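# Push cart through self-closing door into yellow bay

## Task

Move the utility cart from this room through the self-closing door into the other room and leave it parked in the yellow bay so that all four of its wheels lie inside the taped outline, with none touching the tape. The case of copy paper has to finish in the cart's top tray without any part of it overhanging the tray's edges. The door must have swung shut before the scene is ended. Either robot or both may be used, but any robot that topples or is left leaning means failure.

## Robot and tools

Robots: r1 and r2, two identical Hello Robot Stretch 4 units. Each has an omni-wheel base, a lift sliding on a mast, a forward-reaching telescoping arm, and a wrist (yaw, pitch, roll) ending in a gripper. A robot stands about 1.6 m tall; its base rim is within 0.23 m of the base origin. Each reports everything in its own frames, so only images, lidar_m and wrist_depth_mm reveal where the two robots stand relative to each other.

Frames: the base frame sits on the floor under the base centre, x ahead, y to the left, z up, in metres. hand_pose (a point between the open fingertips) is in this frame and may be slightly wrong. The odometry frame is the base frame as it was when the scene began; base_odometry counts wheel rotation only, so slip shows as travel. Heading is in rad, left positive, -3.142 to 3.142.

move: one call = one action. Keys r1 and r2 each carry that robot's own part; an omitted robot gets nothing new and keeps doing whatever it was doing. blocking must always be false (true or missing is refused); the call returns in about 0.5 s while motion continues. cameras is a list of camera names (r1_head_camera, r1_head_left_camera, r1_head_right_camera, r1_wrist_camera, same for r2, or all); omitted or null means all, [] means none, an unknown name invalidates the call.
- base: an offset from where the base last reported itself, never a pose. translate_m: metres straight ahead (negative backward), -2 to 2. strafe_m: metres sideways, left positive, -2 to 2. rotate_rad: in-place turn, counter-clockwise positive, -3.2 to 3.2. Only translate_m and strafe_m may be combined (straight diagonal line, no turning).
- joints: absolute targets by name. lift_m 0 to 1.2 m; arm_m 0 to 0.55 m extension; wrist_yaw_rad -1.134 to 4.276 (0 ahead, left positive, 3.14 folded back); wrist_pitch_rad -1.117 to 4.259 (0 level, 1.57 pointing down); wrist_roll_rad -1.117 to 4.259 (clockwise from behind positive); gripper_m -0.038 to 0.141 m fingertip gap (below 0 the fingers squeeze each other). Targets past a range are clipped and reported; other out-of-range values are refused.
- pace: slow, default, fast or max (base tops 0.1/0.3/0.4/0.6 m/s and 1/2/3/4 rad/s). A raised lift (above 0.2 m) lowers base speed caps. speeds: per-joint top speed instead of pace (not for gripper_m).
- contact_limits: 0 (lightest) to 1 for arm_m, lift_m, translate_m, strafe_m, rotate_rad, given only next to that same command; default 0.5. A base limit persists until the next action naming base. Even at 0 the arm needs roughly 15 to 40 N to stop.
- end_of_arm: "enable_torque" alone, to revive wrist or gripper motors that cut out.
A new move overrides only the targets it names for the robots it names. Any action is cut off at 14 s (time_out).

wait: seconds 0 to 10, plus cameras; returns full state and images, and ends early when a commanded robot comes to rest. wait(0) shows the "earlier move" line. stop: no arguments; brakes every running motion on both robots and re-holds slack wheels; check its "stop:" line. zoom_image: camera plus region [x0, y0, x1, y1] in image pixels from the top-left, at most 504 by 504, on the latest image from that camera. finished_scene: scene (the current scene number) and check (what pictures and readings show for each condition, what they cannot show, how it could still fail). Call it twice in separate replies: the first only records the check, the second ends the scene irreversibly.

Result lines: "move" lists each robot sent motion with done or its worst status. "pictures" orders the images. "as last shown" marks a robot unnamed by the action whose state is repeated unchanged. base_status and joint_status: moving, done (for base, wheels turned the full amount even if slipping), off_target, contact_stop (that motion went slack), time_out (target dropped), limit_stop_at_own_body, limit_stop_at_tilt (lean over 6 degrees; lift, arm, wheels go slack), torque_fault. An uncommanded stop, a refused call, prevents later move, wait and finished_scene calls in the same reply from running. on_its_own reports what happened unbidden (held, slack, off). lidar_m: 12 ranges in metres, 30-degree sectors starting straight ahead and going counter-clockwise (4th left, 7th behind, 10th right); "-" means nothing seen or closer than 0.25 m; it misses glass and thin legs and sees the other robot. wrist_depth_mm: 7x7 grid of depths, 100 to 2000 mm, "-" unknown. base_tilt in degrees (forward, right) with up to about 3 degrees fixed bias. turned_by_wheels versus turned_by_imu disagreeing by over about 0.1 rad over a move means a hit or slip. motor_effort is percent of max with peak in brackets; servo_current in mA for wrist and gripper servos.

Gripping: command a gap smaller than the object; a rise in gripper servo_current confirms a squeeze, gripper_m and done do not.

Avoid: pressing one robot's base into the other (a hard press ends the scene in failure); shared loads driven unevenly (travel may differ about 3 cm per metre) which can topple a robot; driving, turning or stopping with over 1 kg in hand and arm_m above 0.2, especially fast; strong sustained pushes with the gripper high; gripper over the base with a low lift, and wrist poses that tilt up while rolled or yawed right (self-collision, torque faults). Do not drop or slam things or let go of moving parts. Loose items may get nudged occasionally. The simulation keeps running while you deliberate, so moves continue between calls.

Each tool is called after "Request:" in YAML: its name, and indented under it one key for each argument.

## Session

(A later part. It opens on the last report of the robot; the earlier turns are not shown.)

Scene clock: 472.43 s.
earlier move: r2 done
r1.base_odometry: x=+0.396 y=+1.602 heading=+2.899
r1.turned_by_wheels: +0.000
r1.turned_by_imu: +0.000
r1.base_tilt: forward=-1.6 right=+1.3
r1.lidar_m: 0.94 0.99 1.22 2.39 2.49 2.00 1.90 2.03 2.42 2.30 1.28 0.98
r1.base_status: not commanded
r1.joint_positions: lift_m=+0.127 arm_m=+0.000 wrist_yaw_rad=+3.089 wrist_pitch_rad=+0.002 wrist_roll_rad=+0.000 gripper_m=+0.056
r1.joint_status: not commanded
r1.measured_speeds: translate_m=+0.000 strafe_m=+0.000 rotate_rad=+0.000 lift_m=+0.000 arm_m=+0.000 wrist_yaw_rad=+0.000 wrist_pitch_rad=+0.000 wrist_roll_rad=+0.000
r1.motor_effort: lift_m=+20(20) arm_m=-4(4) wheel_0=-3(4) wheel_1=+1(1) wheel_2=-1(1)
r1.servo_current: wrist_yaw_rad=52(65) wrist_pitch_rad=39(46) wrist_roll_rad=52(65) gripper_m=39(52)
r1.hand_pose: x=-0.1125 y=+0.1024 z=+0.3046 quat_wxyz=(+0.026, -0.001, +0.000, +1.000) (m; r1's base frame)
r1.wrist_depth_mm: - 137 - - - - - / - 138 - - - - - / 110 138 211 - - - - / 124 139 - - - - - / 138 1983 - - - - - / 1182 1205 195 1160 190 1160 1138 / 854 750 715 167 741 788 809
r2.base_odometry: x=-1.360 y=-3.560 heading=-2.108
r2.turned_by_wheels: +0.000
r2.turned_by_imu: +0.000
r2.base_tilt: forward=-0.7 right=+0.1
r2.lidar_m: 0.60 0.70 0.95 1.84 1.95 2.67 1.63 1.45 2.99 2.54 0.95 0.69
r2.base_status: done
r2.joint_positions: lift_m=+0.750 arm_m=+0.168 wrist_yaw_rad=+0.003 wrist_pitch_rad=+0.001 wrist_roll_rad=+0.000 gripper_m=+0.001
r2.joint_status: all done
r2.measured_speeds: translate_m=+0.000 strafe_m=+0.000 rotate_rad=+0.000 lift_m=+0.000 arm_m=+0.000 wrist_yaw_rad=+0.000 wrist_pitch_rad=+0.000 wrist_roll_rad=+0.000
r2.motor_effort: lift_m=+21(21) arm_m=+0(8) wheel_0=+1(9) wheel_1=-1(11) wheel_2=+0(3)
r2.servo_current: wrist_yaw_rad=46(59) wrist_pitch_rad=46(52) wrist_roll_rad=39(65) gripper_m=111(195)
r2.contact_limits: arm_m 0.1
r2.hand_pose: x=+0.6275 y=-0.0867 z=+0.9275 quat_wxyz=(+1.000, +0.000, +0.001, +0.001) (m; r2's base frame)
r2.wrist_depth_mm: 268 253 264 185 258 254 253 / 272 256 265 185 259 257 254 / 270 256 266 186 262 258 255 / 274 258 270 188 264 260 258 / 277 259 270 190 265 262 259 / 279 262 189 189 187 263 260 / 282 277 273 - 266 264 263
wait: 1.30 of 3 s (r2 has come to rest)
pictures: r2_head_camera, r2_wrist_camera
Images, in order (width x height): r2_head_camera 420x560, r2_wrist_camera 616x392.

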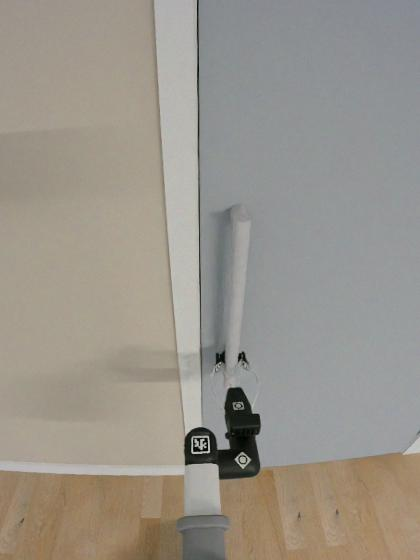

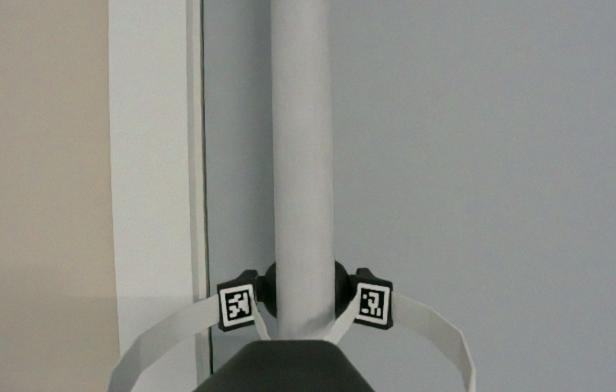

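Request:
move:
  blocking: false
  r2: {"joints": {"gripper_m": -0.02}}
  cameras: []

Request:
wait:
  seconds: 1
  cameras: []

Request:
move:
  blocking: false
  r2: {"base": {"translate_m": -0.084, "strafe_m": -0.035}, "joints": {"wrist_yaw_rad": 0.087}, "pace": "slow", "speeds": {"wrist_yaw_rad": 0.15}}
  cameras: []

Request:
wait:
  seconds: 3
  cameras: ["r2_head_camera", "r2_wrist_camera"]

Scene clock: 482.97 s.
move: r2 moving
r1.base_odometry: x=+0.396 y=+1.602 heading=+2.899
r1.turned_by_wheels: +0.000
r1.turned_by_imu: +0.000
r1.base_tilt: forward=-1.6 right=+1.3
r1.lidar_m: 0.93 0.97 1.23 2.40 2.49 2.01 1.91 2.00 2.41 2.28 1.28 0.97
r1.base_status: not commanded
r1.joint_positions: lift_m=+0.127 arm_m=+0.000 wrist_yaw_rad=+3.089 wrist_pitch_rad=+0.002 wrist_roll_rad=+0.000 gripper_m=+0.056
r1.joint_status: not commanded
r1.measured_speeds: translate_m=+0.000 strafe_m=+0.000 rotate_rad=+0.000 lift_m=+0.000 arm_m=+0.000 wrist_yaw_rad=+0.000 wrist_pitch_rad=+0.000 wrist_roll_rad=+0.000
r1.motor_effort: lift_m=+20(20) arm_m=-4(4) wheel_0=-3(3) wheel_1=+0(1) wheel_2=-1(1)
r1.servo_current: wrist_yaw_rad=59(59) wrist_pitch_rad=46(46) wrist_roll_rad=46(65) gripper_m=39(46)
r1.hand_pose: x=-0.1125 y=+0.1024 z=+0.3046 quat_wxyz=(+0.026, -0.001, +0.000, +1.000) (m; r1's base frame)
r1.wrist_depth_mm: - 137 - - - - - / - 137 - - - - - / 110 138 211 - - - - / 124 139 - - - - - / 138 1921 - - - - - / 1182 1205 195 1205 191 1160 1098 / 831 750 707 167 741 778 820
r2.base_odometry: x=-1.361 y=-3.560 heading=-2.108
r2.turned_by_wheels: +0.000
r2.turned_by_imu: +0.001
r2.base_tilt: forward=-0.7 right=+0.1
r2.lidar_m: 0.58 0.68 0.97 1.84 1.96 2.67 1.59 1.44 3.01 2.55 0.95 0.68
r2.base_status: not commanded
r2.joint_positions: lift_m=+0.750 arm_m=+0.168 wrist_yaw_rad=+0.003 wrist_pitch_rad=+0.001 wrist_roll_rad=+0.000 gripper_m=-0.017
r2.joint_status: gripper_m moving
r2.measured_speeds: translate_m=+0.000 strafe_m=+0.000 rotate_rad=+0.000 lift_m=+0.000 arm_m=+0.000 wrist_yaw_rad=+0.000 wrist_pitch_rad=+0.000 wrist_roll_rad=+0.000
r2.motor_effort: lift_m=+21(21) arm_m=-3(4) wheel_0=+0(1) wheel_1=-1(1) wheel_2=+1(1)
r2.servo_current: wrist_yaw_rad=26(52) wrist_pitch_rad=39(46) wrist_roll_rad=46(52) gripper_m=208(228)
r2.contact_limits: arm_m 0.1
r2.hand_pose: x=+0.6275 y=-0.0867 z=+0.9275 quat_wxyz=(+1.000, +0.000, +0.001, +0.001) (m; r2's base frame)
r2.wrist_depth_mm: 268 253 264 184 258 255 253 / 271 255 265 185 259 256 254 / 273 256 266 185 262 258 255 / 274 257 267 188 263 259 256 / 274 259 267 189 264 260 259 / 278 262 189 188 179 263 259 / 281 262 260 - 266 263 262
pictures: none
No camera images: "cameras" was empty.

Scene clock: 483.30 s.
earlier move: r2 done
r1.base_odometry: x=+0.396 y=+1.602 heading=+2.899
r1.turned_by_wheels: +0.000
r1.turned_by_imu: +0.000
r1.base_tilt: forward=-1.6 right=+1.3
r1.lidar_m: 0.93 0.98 1.24 2.38 2.49 1.99 1.90 2.01 2.40 2.30 1.27 0.99
r1.base_status: not commanded
r1.joint_positions: lift_m=+0.127 arm_m=+0.000 wrist_yaw_rad=+3.089 wrist_pitch_rad=+0.002 wrist_roll_rad=+0.000 gripper_m=+0.056
r1.joint_status: not commanded
r1.measured_speeds: translate_m=+0.000 strafe_m=+0.000 rotate_rad=+0.000 lift_m=+0.000 arm_m=+0.000 wrist_yaw_rad=+0.000 wrist_pitch_rad=+0.000 wrist_roll_rad=+0.000
r1.motor_effort: lift_m=+20(20) arm_m=-4(4) wheel_0=-3(3) wheel_1=+0(1) wheel_2=-1(1)
r1.servo_current: wrist_yaw_rad=52(59) wrist_pitch_rad=39(52) wrist_roll_rad=46(65) gripper_m=39(46)
r1.hand_pose: x=-0.1125 y=+0.1024 z=+0.3046 quat_wxyz=(+0.026, -0.001, +0.000, +1.000) (m; r1's base frame)
r1.wrist_depth_mm: - 137 - - - - - / - 137 - - - - - / 110 138 211 - - - - / 124 139 - - - - - / 138 1921 - - - - - / 1182 1160 194 1205 190 1160 1118 / 854 750 707 167 741 778 809
r2.base_odometry: x=-1.361 y=-3.560 heading=-2.108
r2.turned_by_wheels: +0.000
r2.turned_by_imu: +0.000
r2.base_tilt: forward=-0.6 right=+0.1
r2.lidar_m: 0.58 0.68 0.98 1.85 1.96 2.66 1.59 1.45 3.01 2.55 0.94 0.68
r2.base_status: not commanded
r2.joint_positions: lift_m=+0.750 arm_m=+0.168 wrist_yaw_rad=+0.003 wrist_pitch_rad=+0.001 wrist_roll_rad=+0.000 gripper_m=-0.018
r2.joint_status: all done
r2.measured_speeds: translate_m=+0.000 strafe_m=+0.000 rotate_rad=+0.000 lift_m=+0.000 arm_m=+0.000 wrist_yaw_rad=+0.000 wrist_pitch_rad=+0.000 wrist_roll_rad=+0.000
r2.motor_effort: lift_m=+21(21) arm_m=-3(4) wheel_0=-1(1) wheel_1=-1(1) wheel_2=+1(2)
r2.servo_current: wrist_yaw_rad=59(59) wrist_pitch_rad=39(46) wrist_roll_rad=52(52) gripper_m=163(228)
r2.contact_limits: arm_m 0.1
r2.hand_pose: x=+0.6275 y=-0.0867 z=+0.9275 quat_wxyz=(+1.000, +0.000, +0.001, +0.001) (m; r2's base frame)
r2.wrist_depth_mm: 268 253 264 184 257 254 252 / 271 253 265 185 259 257 254 / 272 257 267 186 262 258 255 / 274 257 267 189 263 258 258 / 277 259 270 190 264 262 257 / 278 262 189 191 179 262 259 / 279 263 262 - 266 263 262
wait: 0.33 of 1 s (r2 has come to rest)
pictures: none
No camera images: "cameras" was empty.

Scene clock: 483.80 s.
move: r2 moving
r1.base_odometry: x=+0.396 y=+1.602 heading=+2.899
r1.turned_by_wheels: +0.000
r1.turned_by_imu: +0.000
r1.base_tilt: forward=-1.6 right=+1.3
r1.lidar_m: 0.94 0.99 1.22 2.40 2.51 1.99 1.90 1.98 2.41 2.29 1.27 0.95
r1.base_status: not commanded
r1.joint_positions: lift_m=+0.127 arm_m=+0.000 wrist_yaw_rad=+3.089 wrist_pitch_rad=+0.002 wrist_roll_rad=+0.000 gripper_m=+0.056
r1.joint_status: not commanded
r1.measured_speeds: translate_m=+0.000 strafe_m=+0.000 rotate_rad=+0.000 lift_m=+0.000 arm_m=+0.000 wrist_yaw_rad=+0.000 wrist_pitch_rad=+0.000 wrist_roll_rad=+0.000
r1.motor_effort: lift_m=+20(20) arm_m=-4(4) wheel_0=-3(3) wheel_1=+1(1) wheel_2=-1(1)
r1.servo_current: wrist_yaw_rad=33(59) wrist_pitch_rad=39(46) wrist_roll_rad=52(72) gripper_m=39(46)
r1.hand_pose: x=-0.1125 y=+0.1024 z=+0.3046 quat_wxyz=(+0.026, -0.001, +0.000, +1.000) (m; r1's base frame)
r1.wrist_depth_mm: - 137 - - - - - / - 137 - - - - - / 110 138 211 - - - - / 124 139 - - - - - / 138 1983 - - - - - / 1160 1182 195 1205 191 1160 1138 / 854 759 715 167 741 788 820
r2.base_odometry: x=-1.359 y=-3.547 heading=-2.109
r2.turned_by_wheels: -0.001
r2.turned_by_imu: -0.001
r2.base_tilt: forward=-0.6 right=+0.1
r2.lidar_m: 0.57 0.71 0.96 1.85 1.95 2.67 1.62 1.40 2.96 2.58 0.99 0.70
r2.base_status: translate_m moving; strafe_m moving
r2.joint_positions: lift_m=+0.750 arm_m=+0.168 wrist_yaw_rad=+0.058 wrist_pitch_rad=+0.001 wrist_roll_rad=+0.000 gripper_m=-0.018
r2.joint_status: wrist_yaw_rad moving
r2.measured_speeds: translate_m=-0.049 strafe_m=-0.020 rotate_rad=-0.001 lift_m=+0.000 arm_m=+0.000 wrist_yaw_rad=+0.114 wrist_pitch_rad=+0.000 wrist_roll_rad=+0.000
r2.motor_effort: lift_m=+21(21) arm_m=-3(4) wheel_0=-9(15) wheel_1=-12(12) wheel_2=+13(16)
r2.servo_current: wrist_yaw_rad=52(85) wrist_pitch_rad=46(46) wrist_roll_rad=39(59) gripper_m=143(163)
r2.contact_limits: arm_m 0.1
r2.hand_pose: x=+0.6319 y=-0.0707 z=+0.9275 quat_wxyz=(+1.000, +0.000, +0.001, +0.029) (m; r2's base frame)
r2.wrist_depth_mm: 285 265 273 195 263 258 254 / 287 267 276 191 265 259 255 / 289 266 276 195 267 260 258 / 290 270 277 194 268 263 258 / 291 272 277 196 268 265 260 / 294 287 183 197 178 265 262 / 296 276 272 - 272 270 264
pictures: none
No camera images: "cameras" was empty.

Scene clock: 485.40 s.
earlier move: r2 done
r1.base_odometry: x=+0.396 y=+1.602 heading=+2.899
r1.turned_by_wheels: +0.000
r1.turned_by_imu: +0.000
r1.base_tilt: forward=-1.6 right=+1.3
r1.lidar_m: 0.93 0.97 1.21 2.42 2.50 1.99 1.89 2.00 2.37 2.30 1.26 0.96
r1.base_status: not commanded
r1.joint_positions: lift_m=+0.127 arm_m=+0.000 wrist_yaw_rad=+3.089 wrist_pitch_rad=+0.002 wrist_roll_rad=+0.000 gripper_m=+0.056
r1.joint_status: not commanded
r1.measured_speeds: translate_m=+0.000 strafe_m=+0.000 rotate_rad=+0.000 lift_m=+0.000 arm_m=+0.000 wrist_yaw_rad=+0.000 wrist_pitch_rad=+0.000 wrist_roll_rad=+0.000
r1.motor_effort: lift_m=+20(20) arm_m=-4(4) wheel_0=-3(3) wheel_1=+0(1) wheel_2=-1(1)
r1.servo_current: wrist_yaw_rad=52(59) wrist_pitch_rad=39(52) wrist_roll_rad=33(72) gripper_m=39(46)
r1.hand_pose: x=-0.1125 y=+0.1024 z=+0.3046 quat_wxyz=(+0.026, -0.001, +0.000, +1.000) (m; r1's base frame)
r1.wrist_depth_mm: - 137 - - - - - / - 137 - - - - - / 110 138 211 - - - - / 124 139 - - - - - / 138 1983 - - - - - / 1182 1205 195 1205 191 1160 1118 / 854 759 707 167 750 768 809
r2.base_odometry: x=-1.348 y=-3.471 heading=-2.108
r2.turned_by_wheels: +0.001
r2.turned_by_imu: +0.001
r2.base_tilt: forward=-0.7 right=+0.1
r2.lidar_m: 0.67 0.78 1.07 1.86 1.99 2.72 1.48 1.36 2.98 2.83 1.09 0.75
r2.base_status: done
r2.joint_positions: lift_m=+0.750 arm_m=+0.168 wrist_yaw_rad=+0.084 wrist_pitch_rad=+0.001 wrist_roll_rad=+0.000 gripper_m=-0.019
r2.joint_status: all done
r2.measured_speeds: translate_m=+0.000 strafe_m=+0.000 rotate_rad=+0.000 lift_m=+0.000 arm_m=+0.000 wrist_yaw_rad=+0.000 wrist_pitch_rad=+0.000 wrist_roll_rad=+0.000
r2.motor_effort: lift_m=+21(21) arm_m=+4(5) wheel_0=-3(15) wheel_1=-5(13) wheel_2=+5(16)
r2.servo_current: wrist_yaw_rad=46(124) wrist_pitch_rad=46(46) wrist_roll_rad=52(65) gripper_m=85(163)
r2.contact_limits: arm_m 0.1
r2.hand_pose: x=+0.6336 y=-0.0629 z=+0.9275 quat_wxyz=(+0.999, +0.000, +0.001, +0.042) (m; r2's base frame)
r2.wrist_depth_mm: 370 359 347 334 330 320 312 / 373 362 347 265 330 322 317 / 375 364 347 267 332 324 319 / 375 364 347 268 336 325 319 / 382 368 347 270 338 327 320 / 384 370 185 201 182 330 322 / 384 373 351 - 342 327 325
wait: 1.60 of 3 s (r2 has come to rest)
pictures: r2_head_camera, r2_wrist_camera
Images, in order (width x height): r2_head_camera 420x560, r2_wrist_camera 616x392.

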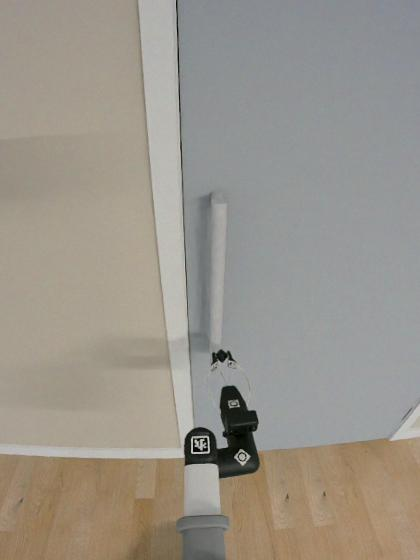

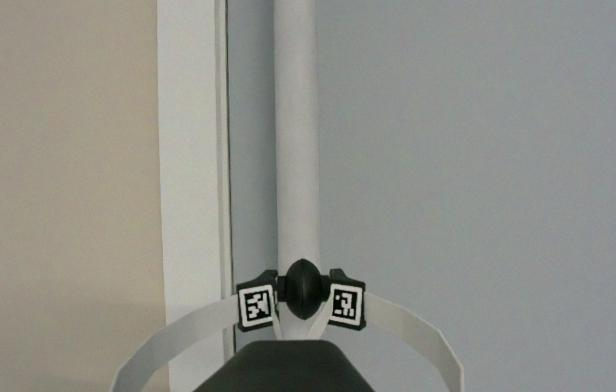

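Request:
move:
  blocking: false
  r2: {"base": {"translate_m": 0.079, "strafe_m": 0.035}, "joints": {"gripper_m": 0.1, "wrist_yaw_rad": 0.003}}
  cameras: []

Request:
wait:
  seconds: 2
  cameras: ["r2_wrist_camera"]

Scene clock: 517.33 s.
move: r2 moving
r1.base_odometry: x=+0.396 y=+1.602 heading=+2.899
r1.turned_by_wheels: +0.000
r1.turned_by_imu: +0.000
r1.base_tilt: forward=-1.6 right=+1.3
r1.lidar_m: 0.92 0.99 1.21 2.40 2.49 2.01 1.89 2.01 2.40 2.30 1.25 0.97
r1.base_status: not commanded
r1.joint_positions: lift_m=+0.127 arm_m=+0.000 wrist_yaw_rad=+3.089 wrist_pitch_rad=+0.002 wrist_roll_rad=+0.000 gripper_m=+0.056
r1.joint_status: not commanded
r1.measured_speeds: translate_m=+0.000 strafe_m=+0.000 rotate_rad=+0.000 lift_m=+0.000 arm_m=+0.000 wrist_yaw_rad=+0.000 wrist_pitch_rad=+0.000 wrist_roll_rad=+0.000
r1.motor_effort: lift_m=+20(20) arm_m=-4(4) wheel_0=-3(3) wheel_1=+1(1) wheel_2=-1(1)
r1.servo_current: wrist_yaw_rad=46(65) wrist_pitch_rad=39(46) wrist_roll_rad=59(59) gripper_m=46(46)
r1.hand_pose: x=-0.1125 y=+0.1024 z=+0.3046 quat_wxyz=(+0.026, -0.001, +0.000, +1.000) (m; r1's base frame)
r1.wrist_depth_mm: - 137 - - - - - / - 138 - - - - - / 110 138 211 - - - - / 124 139 - - - - - / 137 1921 - - - - - / 1182 1205 195 1182 190 1138 1118 / 854 741 707 167 750 778 798
r2.base_odometry: x=-1.352 y=-3.504 heading=-2.108
r2.turned_by_wheels: +0.000
r2.turned_by_imu: +0.001
r2.base_tilt: forward=-0.7 right=+0.0
r2.lidar_m: 0.63 0.75 1.06 1.86 1.94 2.69 1.51 1.38 2.97 2.75 1.02 0.73
r2.base_status: translate_m moving; strafe_m moving
r2.joint_positions: lift_m=+0.750 arm_m=+0.168 wrist_yaw_rad=+0.006 wrist_pitch_rad=+0.001 wrist_roll_rad=+0.000 gripper_m=+0.005
r2.joint_status: wrist_yaw_rad moving; gripper_m moving
r2.measured_speeds: translate_m=+0.121 strafe_m=+0.053 rotate_rad=+0.001 lift_m=+0.000 arm_m=+0.000 wrist_yaw_rad=-0.002 wrist_pitch_rad=+0.000 wrist_roll_rad=+0.000
r2.motor_effort: lift_m=+21(21) arm_m=+5(5) wheel_0=+2(6) wheel_1=+9(10) wheel_2=-11(12)
r2.servo_current: wrist_yaw_rad=20(85) wrist_pitch_rad=39(46) wrist_roll_rad=52(59) gripper_m=85(111)
r2.contact_limits: arm_m 0.1
r2.hand_pose: x=+0.6277 y=-0.0857 z=+0.9275 quat_wxyz=(+1.000, +0.000, +0.001, +0.003) (m; r2's base frame)
r2.wrist_depth_mm: 327 310 319 314 315 312 309 / 329 310 320 319 315 314 310 / 329 315 325 320 320 315 312 / 330 317 324 320 319 317 314 / 334 319 327 252 322 319 315 / 338 319 189 195 185 320 319 / 338 322 330 - 324 320 319
pictures: none
No camera images: "cameras" was empty.

Scene clock: 518.73 s.
earlier move: r2 off_target
r1.base_odometry: x=+0.396 y=+1.602 heading=+2.899
r1.turned_by_wheels: +0.000
r1.turned_by_imu: +0.000
r1.base_tilt: forward=-1.6 right=+1.3
r1.lidar_m: 0.94 1.00 1.24 2.40 2.50 1.99 1.91 2.03 2.42 2.30 1.28 0.97
r1.base_status: not commanded
r1.joint_positions: lift_m=+0.127 arm_m=+0.000 wrist_yaw_rad=+3.089 wrist_pitch_rad=+0.002 wrist_roll_rad=+0.000 gripper_m=+0.056
r1.joint_status: not commanded
r1.measured_speeds: translate_m=+0.000 strafe_m=+0.000 rotate_rad=+0.000 lift_m=+0.000 arm_m=+0.000 wrist_yaw_rad=+0.000 wrist_pitch_rad=+0.000 wrist_roll_rad=+0.000
r1.motor_effort: lift_m=+20(20) arm_m=-4(4) wheel_0=-3(3) wheel_1=+0(1) wheel_2=-1(1)
r1.servo_current: wrist_yaw_rad=52(65) wrist_pitch_rad=39(46) wrist_roll_rad=46(65) gripper_m=39(46)
r1.hand_pose: x=-0.1125 y=+0.1024 z=+0.3046 quat_wxyz=(+0.026, -0.001, +0.000, +1.000) (m; r1's base frame)
r1.wrist_depth_mm: - 136 - - - - - / - 137 - - - - - / 110 138 211 - - - - / 124 139 - - - - - / 137 1921 - - - - - / 1182 1182 195 1182 191 1160 1138 / 854 750 715 167 732 768 809
r2.base_odometry: x=-1.358 y=-3.556 heading=-2.110
r2.turned_by_wheels: -0.002
r2.turned_by_imu: +0.030
r2.base_tilt: forward=-2.1 right=+0.9
r2.lidar_m: 0.63 0.71 1.02 1.84 1.98 2.76 1.47 1.41 2.98 2.36 0.95 0.71
r2.base_status: done
r2.joint_positions: lift_m=+0.750 arm_m=+0.168 wrist_yaw_rad=-0.017 wrist_pitch_rad=+0.006 wrist_roll_rad=+0.000 gripper_m=+0.100
r2.joint_status: wrist_yaw_rad off_target (ended at -0.017, target +0.003); the others done
r2.measured_speeds: translate_m=+0.000 strafe_m=+0.000 rotate_rad=+0.000 lift_m=+0.000 arm_m=+0.000 wrist_yaw_rad=+0.000 wrist_pitch_rad=+0.000 wrist_roll_rad=+0.000
r2.on_its_own: wrist_yaw_rad is at rest, and its servo_current (124 mA) is outside its rest range (0 to 104 mA)
r2.motor_effort: lift_m=+21(21) arm_m=+9(9) wheel_0=+4(7) wheel_1=+0(10) wheel_2=-23(26)
r2.servo_current: wrist_yaw_rad=124(137) wrist_pitch_rad=52(52) wrist_roll_rad=39(59) gripper_m=46(124)
r2.contact_limits: arm_m 0.1
r2.hand_pose: x=+0.6254 y=-0.0924 z=+0.9263 quat_wxyz=(+1.000, +0.000, +0.003, -0.009) (m; r2's base frame)
r2.wrist_depth_mm: 304 287 300 226 298 296 294 / 306 291 303 226 298 297 294 / 307 293 304 226 300 298 297 / 310 309 306 225 301 300 300 / 310 307 306 226 303 300 301 / 310 310 294 189 190 303 301 / 314 309 298 - 306 306 301
wait: 1.40 of 2 s (r2 has come to rest)
pictures: r2_wrist_camera
Images, in order (width x height): r2_wrist_camera 616x392.

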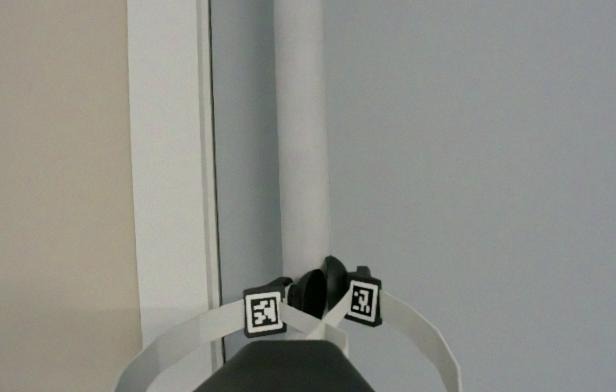

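Request:
move:
  blocking: false
  r2: {"base": {"translate_m": -0.08}, "joints": {"wrist_yaw_rad": 0.003}}
  cameras: []

Request:
wait:
  seconds: 2
  cameras: ["r2_wrist_camera", "r2_head_camera"]

Scene clock: 523.20 s.
move: r2 moving
r1.base_odometry: x=+0.396 y=+1.602 heading=+2.899
r1.turned_by_wheels: +0.000
r1.turned_by_imu: +0.000
r1.base_tilt: forward=-1.6 right=+1.3
r1.lidar_m: 0.93 0.96 1.25 2.42 2.50 2.02 1.88 2.00 2.42 2.30 1.30 0.96
r1.base_status: not commanded
r1.joint_positions: lift_m=+0.127 arm_m=+0.000 wrist_yaw_rad=+3.089 wrist_pitch_rad=+0.002 wrist_roll_rad=+0.000 gripper_m=+0.056
r1.joint_status: not commanded
r1.measured_speeds: translate_m=+0.000 strafe_m=+0.000 rotate_rad=+0.000 lift_m=+0.000 arm_m=+0.000 wrist_yaw_rad=+0.000 wrist_pitch_rad=+0.000 wrist_roll_rad=+0.000
r1.motor_effort: lift_m=+20(20) arm_m=-4(4) wheel_0=-3(3) wheel_1=+1(1) wheel_2=-1(1)
r1.servo_current: wrist_yaw_rad=46(59) wrist_pitch_rad=46(52) wrist_roll_rad=46(52) gripper_m=46(46)
r1.hand_pose: x=-0.1125 y=+0.1024 z=+0.3046 quat_wxyz=(+0.026, -0.001, +0.000, +1.000) (m; r1's base frame)
r1.wrist_depth_mm: - 137 - - - - - / - 137 - - - - - / 110 138 211 - - - - / 124 139 - - - - - / 138 1983 - - - - - / 1182 1205 194 1160 190 1138 1118 / 854 750 715 167 741 778 809
r2.base_odometry: x=-1.342 y=-3.530 heading=-2.111
r2.turned_by_wheels: -0.001
r2.turned_by_imu: -0.018
r2.base_tilt: forward=-0.6 right=+0.0
r2.lidar_m: 0.63 0.75 1.01 1.83 1.95 2.68 1.55 1.38 2.99 2.60 0.98 0.73
r2.base_status: translate_m moving
r2.joint_positions: lift_m=+0.750 arm_m=+0.168 wrist_yaw_rad=-0.017 wrist_pitch_rad=+0.003 wrist_roll_rad=+0.000 gripper_m=+0.100
r2.joint_status: wrist_yaw_rad moving
r2.measured_speeds: translate_m=-0.100 strafe_m=+0.008 rotate_rad=+0.012 lift_m=+0.001 arm_m=+0.000 wrist_yaw_rad=+0.000 wrist_pitch_rad=-0.017 wrist_roll_rad=+0.000
r2.motor_effort: lift_m=+20(21) arm_m=+8(9) wheel_0=-9(9) wheel_1=-8(8) wheel_2=+2(21)
r2.servo_current: wrist_yaw_rad=124(130) wrist_pitch_rad=46(52) wrist_roll_rad=39(52) gripper_m=52(59)
r2.contact_limits: arm_m 0.1
r2.hand_pose: x=+0.6255 y=-0.0924 z=+0.9272 quat_wxyz=(+1.000, +0.000, +0.001, -0.009) (m; r2's base frame)
r2.wrist_depth_mm: 303 289 301 228 300 300 297 / 304 291 301 228 301 301 300 / 306 291 304 228 304 303 300 / 306 293 306 230 304 303 303 / 307 294 307 225 306 306 303 / 312 309 186 196 189 306 306 / 314 310 300 - 309 307 309
pictures: none
No camera images: "cameras" was empty.

Scene clock: 524.13 s.
earlier move: r2 done
r1.base_odometry: x=+0.396 y=+1.602 heading=+2.899
r1.turned_by_wheels: +0.000
r1.turned_by_imu: +0.000
r1.base_tilt: forward=-1.6 right=+1.2
r1.lidar_m: 0.93 0.97 1.21 2.40 2.48 1.99 1.92 2.02 2.42 2.27 1.27 0.95
r1.base_status: not commanded
r1.joint_positions: lift_m=+0.127 arm_m=+0.000 wrist_yaw_rad=+3.089 wrist_pitch_rad=+0.002 wrist_roll_rad=+0.000 gripper_m=+0.056
r1.joint_status: not commanded
r1.measured_speeds: translate_m=+0.000 strafe_m=+0.000 rotate_rad=+0.000 lift_m=+0.000 arm_m=+0.000 wrist_yaw_rad=+0.000 wrist_pitch_rad=+0.000 wrist_roll_rad=+0.000
r1.motor_effort: lift_m=+20(20) arm_m=-4(4) wheel_0=-3(3) wheel_1=+1(1) wheel_2=-1(1)
r1.servo_current: wrist_yaw_rad=46(59) wrist_pitch_rad=46(52) wrist_roll_rad=39(59) gripper_m=39(46)
r1.hand_pose: x=-0.1125 y=+0.1024 z=+0.3046 quat_wxyz=(+0.026, -0.001, +0.000, +1.000) (m; r1's base frame)
r1.wrist_depth_mm: - 137 - - - - - / - 137 - - - - - / 110 138 211 - - - - / 124 139 - - - - - / 138 1983 - - - - - / 1205 1160 195 1182 190 1138 1138 / 831 741 707 167 750 778 820
r2.base_odometry: x=-1.317 y=-3.487 heading=-2.110
r2.turned_by_wheels: +0.001
r2.turned_by_imu: +0.001
r2.base_tilt: forward=-0.7 right=+0.0
r2.lidar_m: 0.65 0.78 1.09 1.85 1.94 2.72 1.52 1.37 3.01 2.77 1.04 0.75
r2.base_status: done
r2.joint_positions: lift_m=+0.750 arm_m=+0.168 wrist_yaw_rad=+0.000 wrist_pitch_rad=+0.003 wrist_roll_rad=+0.000 gripper_m=+0.100
r2.joint_status: all done
r2.measured_speeds: translate_m=+0.000 strafe_m=+0.000 rotate_rad=+0.000 lift_m=+0.000 arm_m=+0.000 wrist_yaw_rad=+0.000 wrist_pitch_rad=+0.000 wrist_roll_rad=+0.000
r2.motor_effort: lift_m=+20(21) arm_m=+7(9) wheel_0=-3(14) wheel_1=-3(12) wheel_2=+2(21)
r2.servo_current: wrist_yaw_rad=52(130) wrist_pitch_rad=46(52) wrist_roll_rad=46(59) gripper_m=52(59)
r2.contact_limits: arm_m 0.1
r2.hand_pose: x=+0.6271 y=-0.0874 z=+0.9272 quat_wxyz=(+1.000, +0.000, +0.001, +0.000) (m; r2's base frame)
r2.wrist_depth_mm: 357 357 340 345 345 340 338 / 357 357 340 349 345 342 338 / 364 359 345 351 347 345 342 / 366 362 345 353 349 347 343 / 370 364 347 359 351 349 345 / 370 370 199 281 199 349 347 / 375 368 351 - 355 353 347
wait: 0.93 of 2 s (r2 has come to rest)
pictures: r2_head_camera, r2_wrist_camera
Images, in order (width x height): r2_head_camera 420x560, r2_wrist_camera 616x392.

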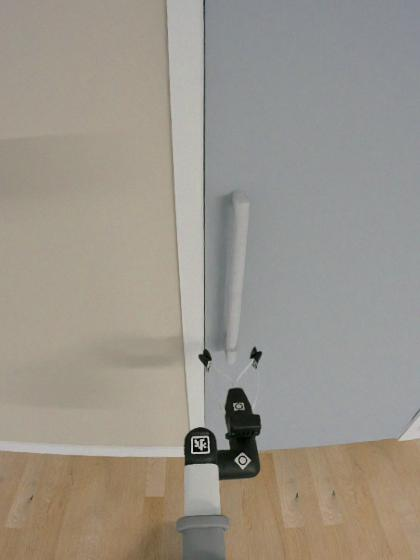

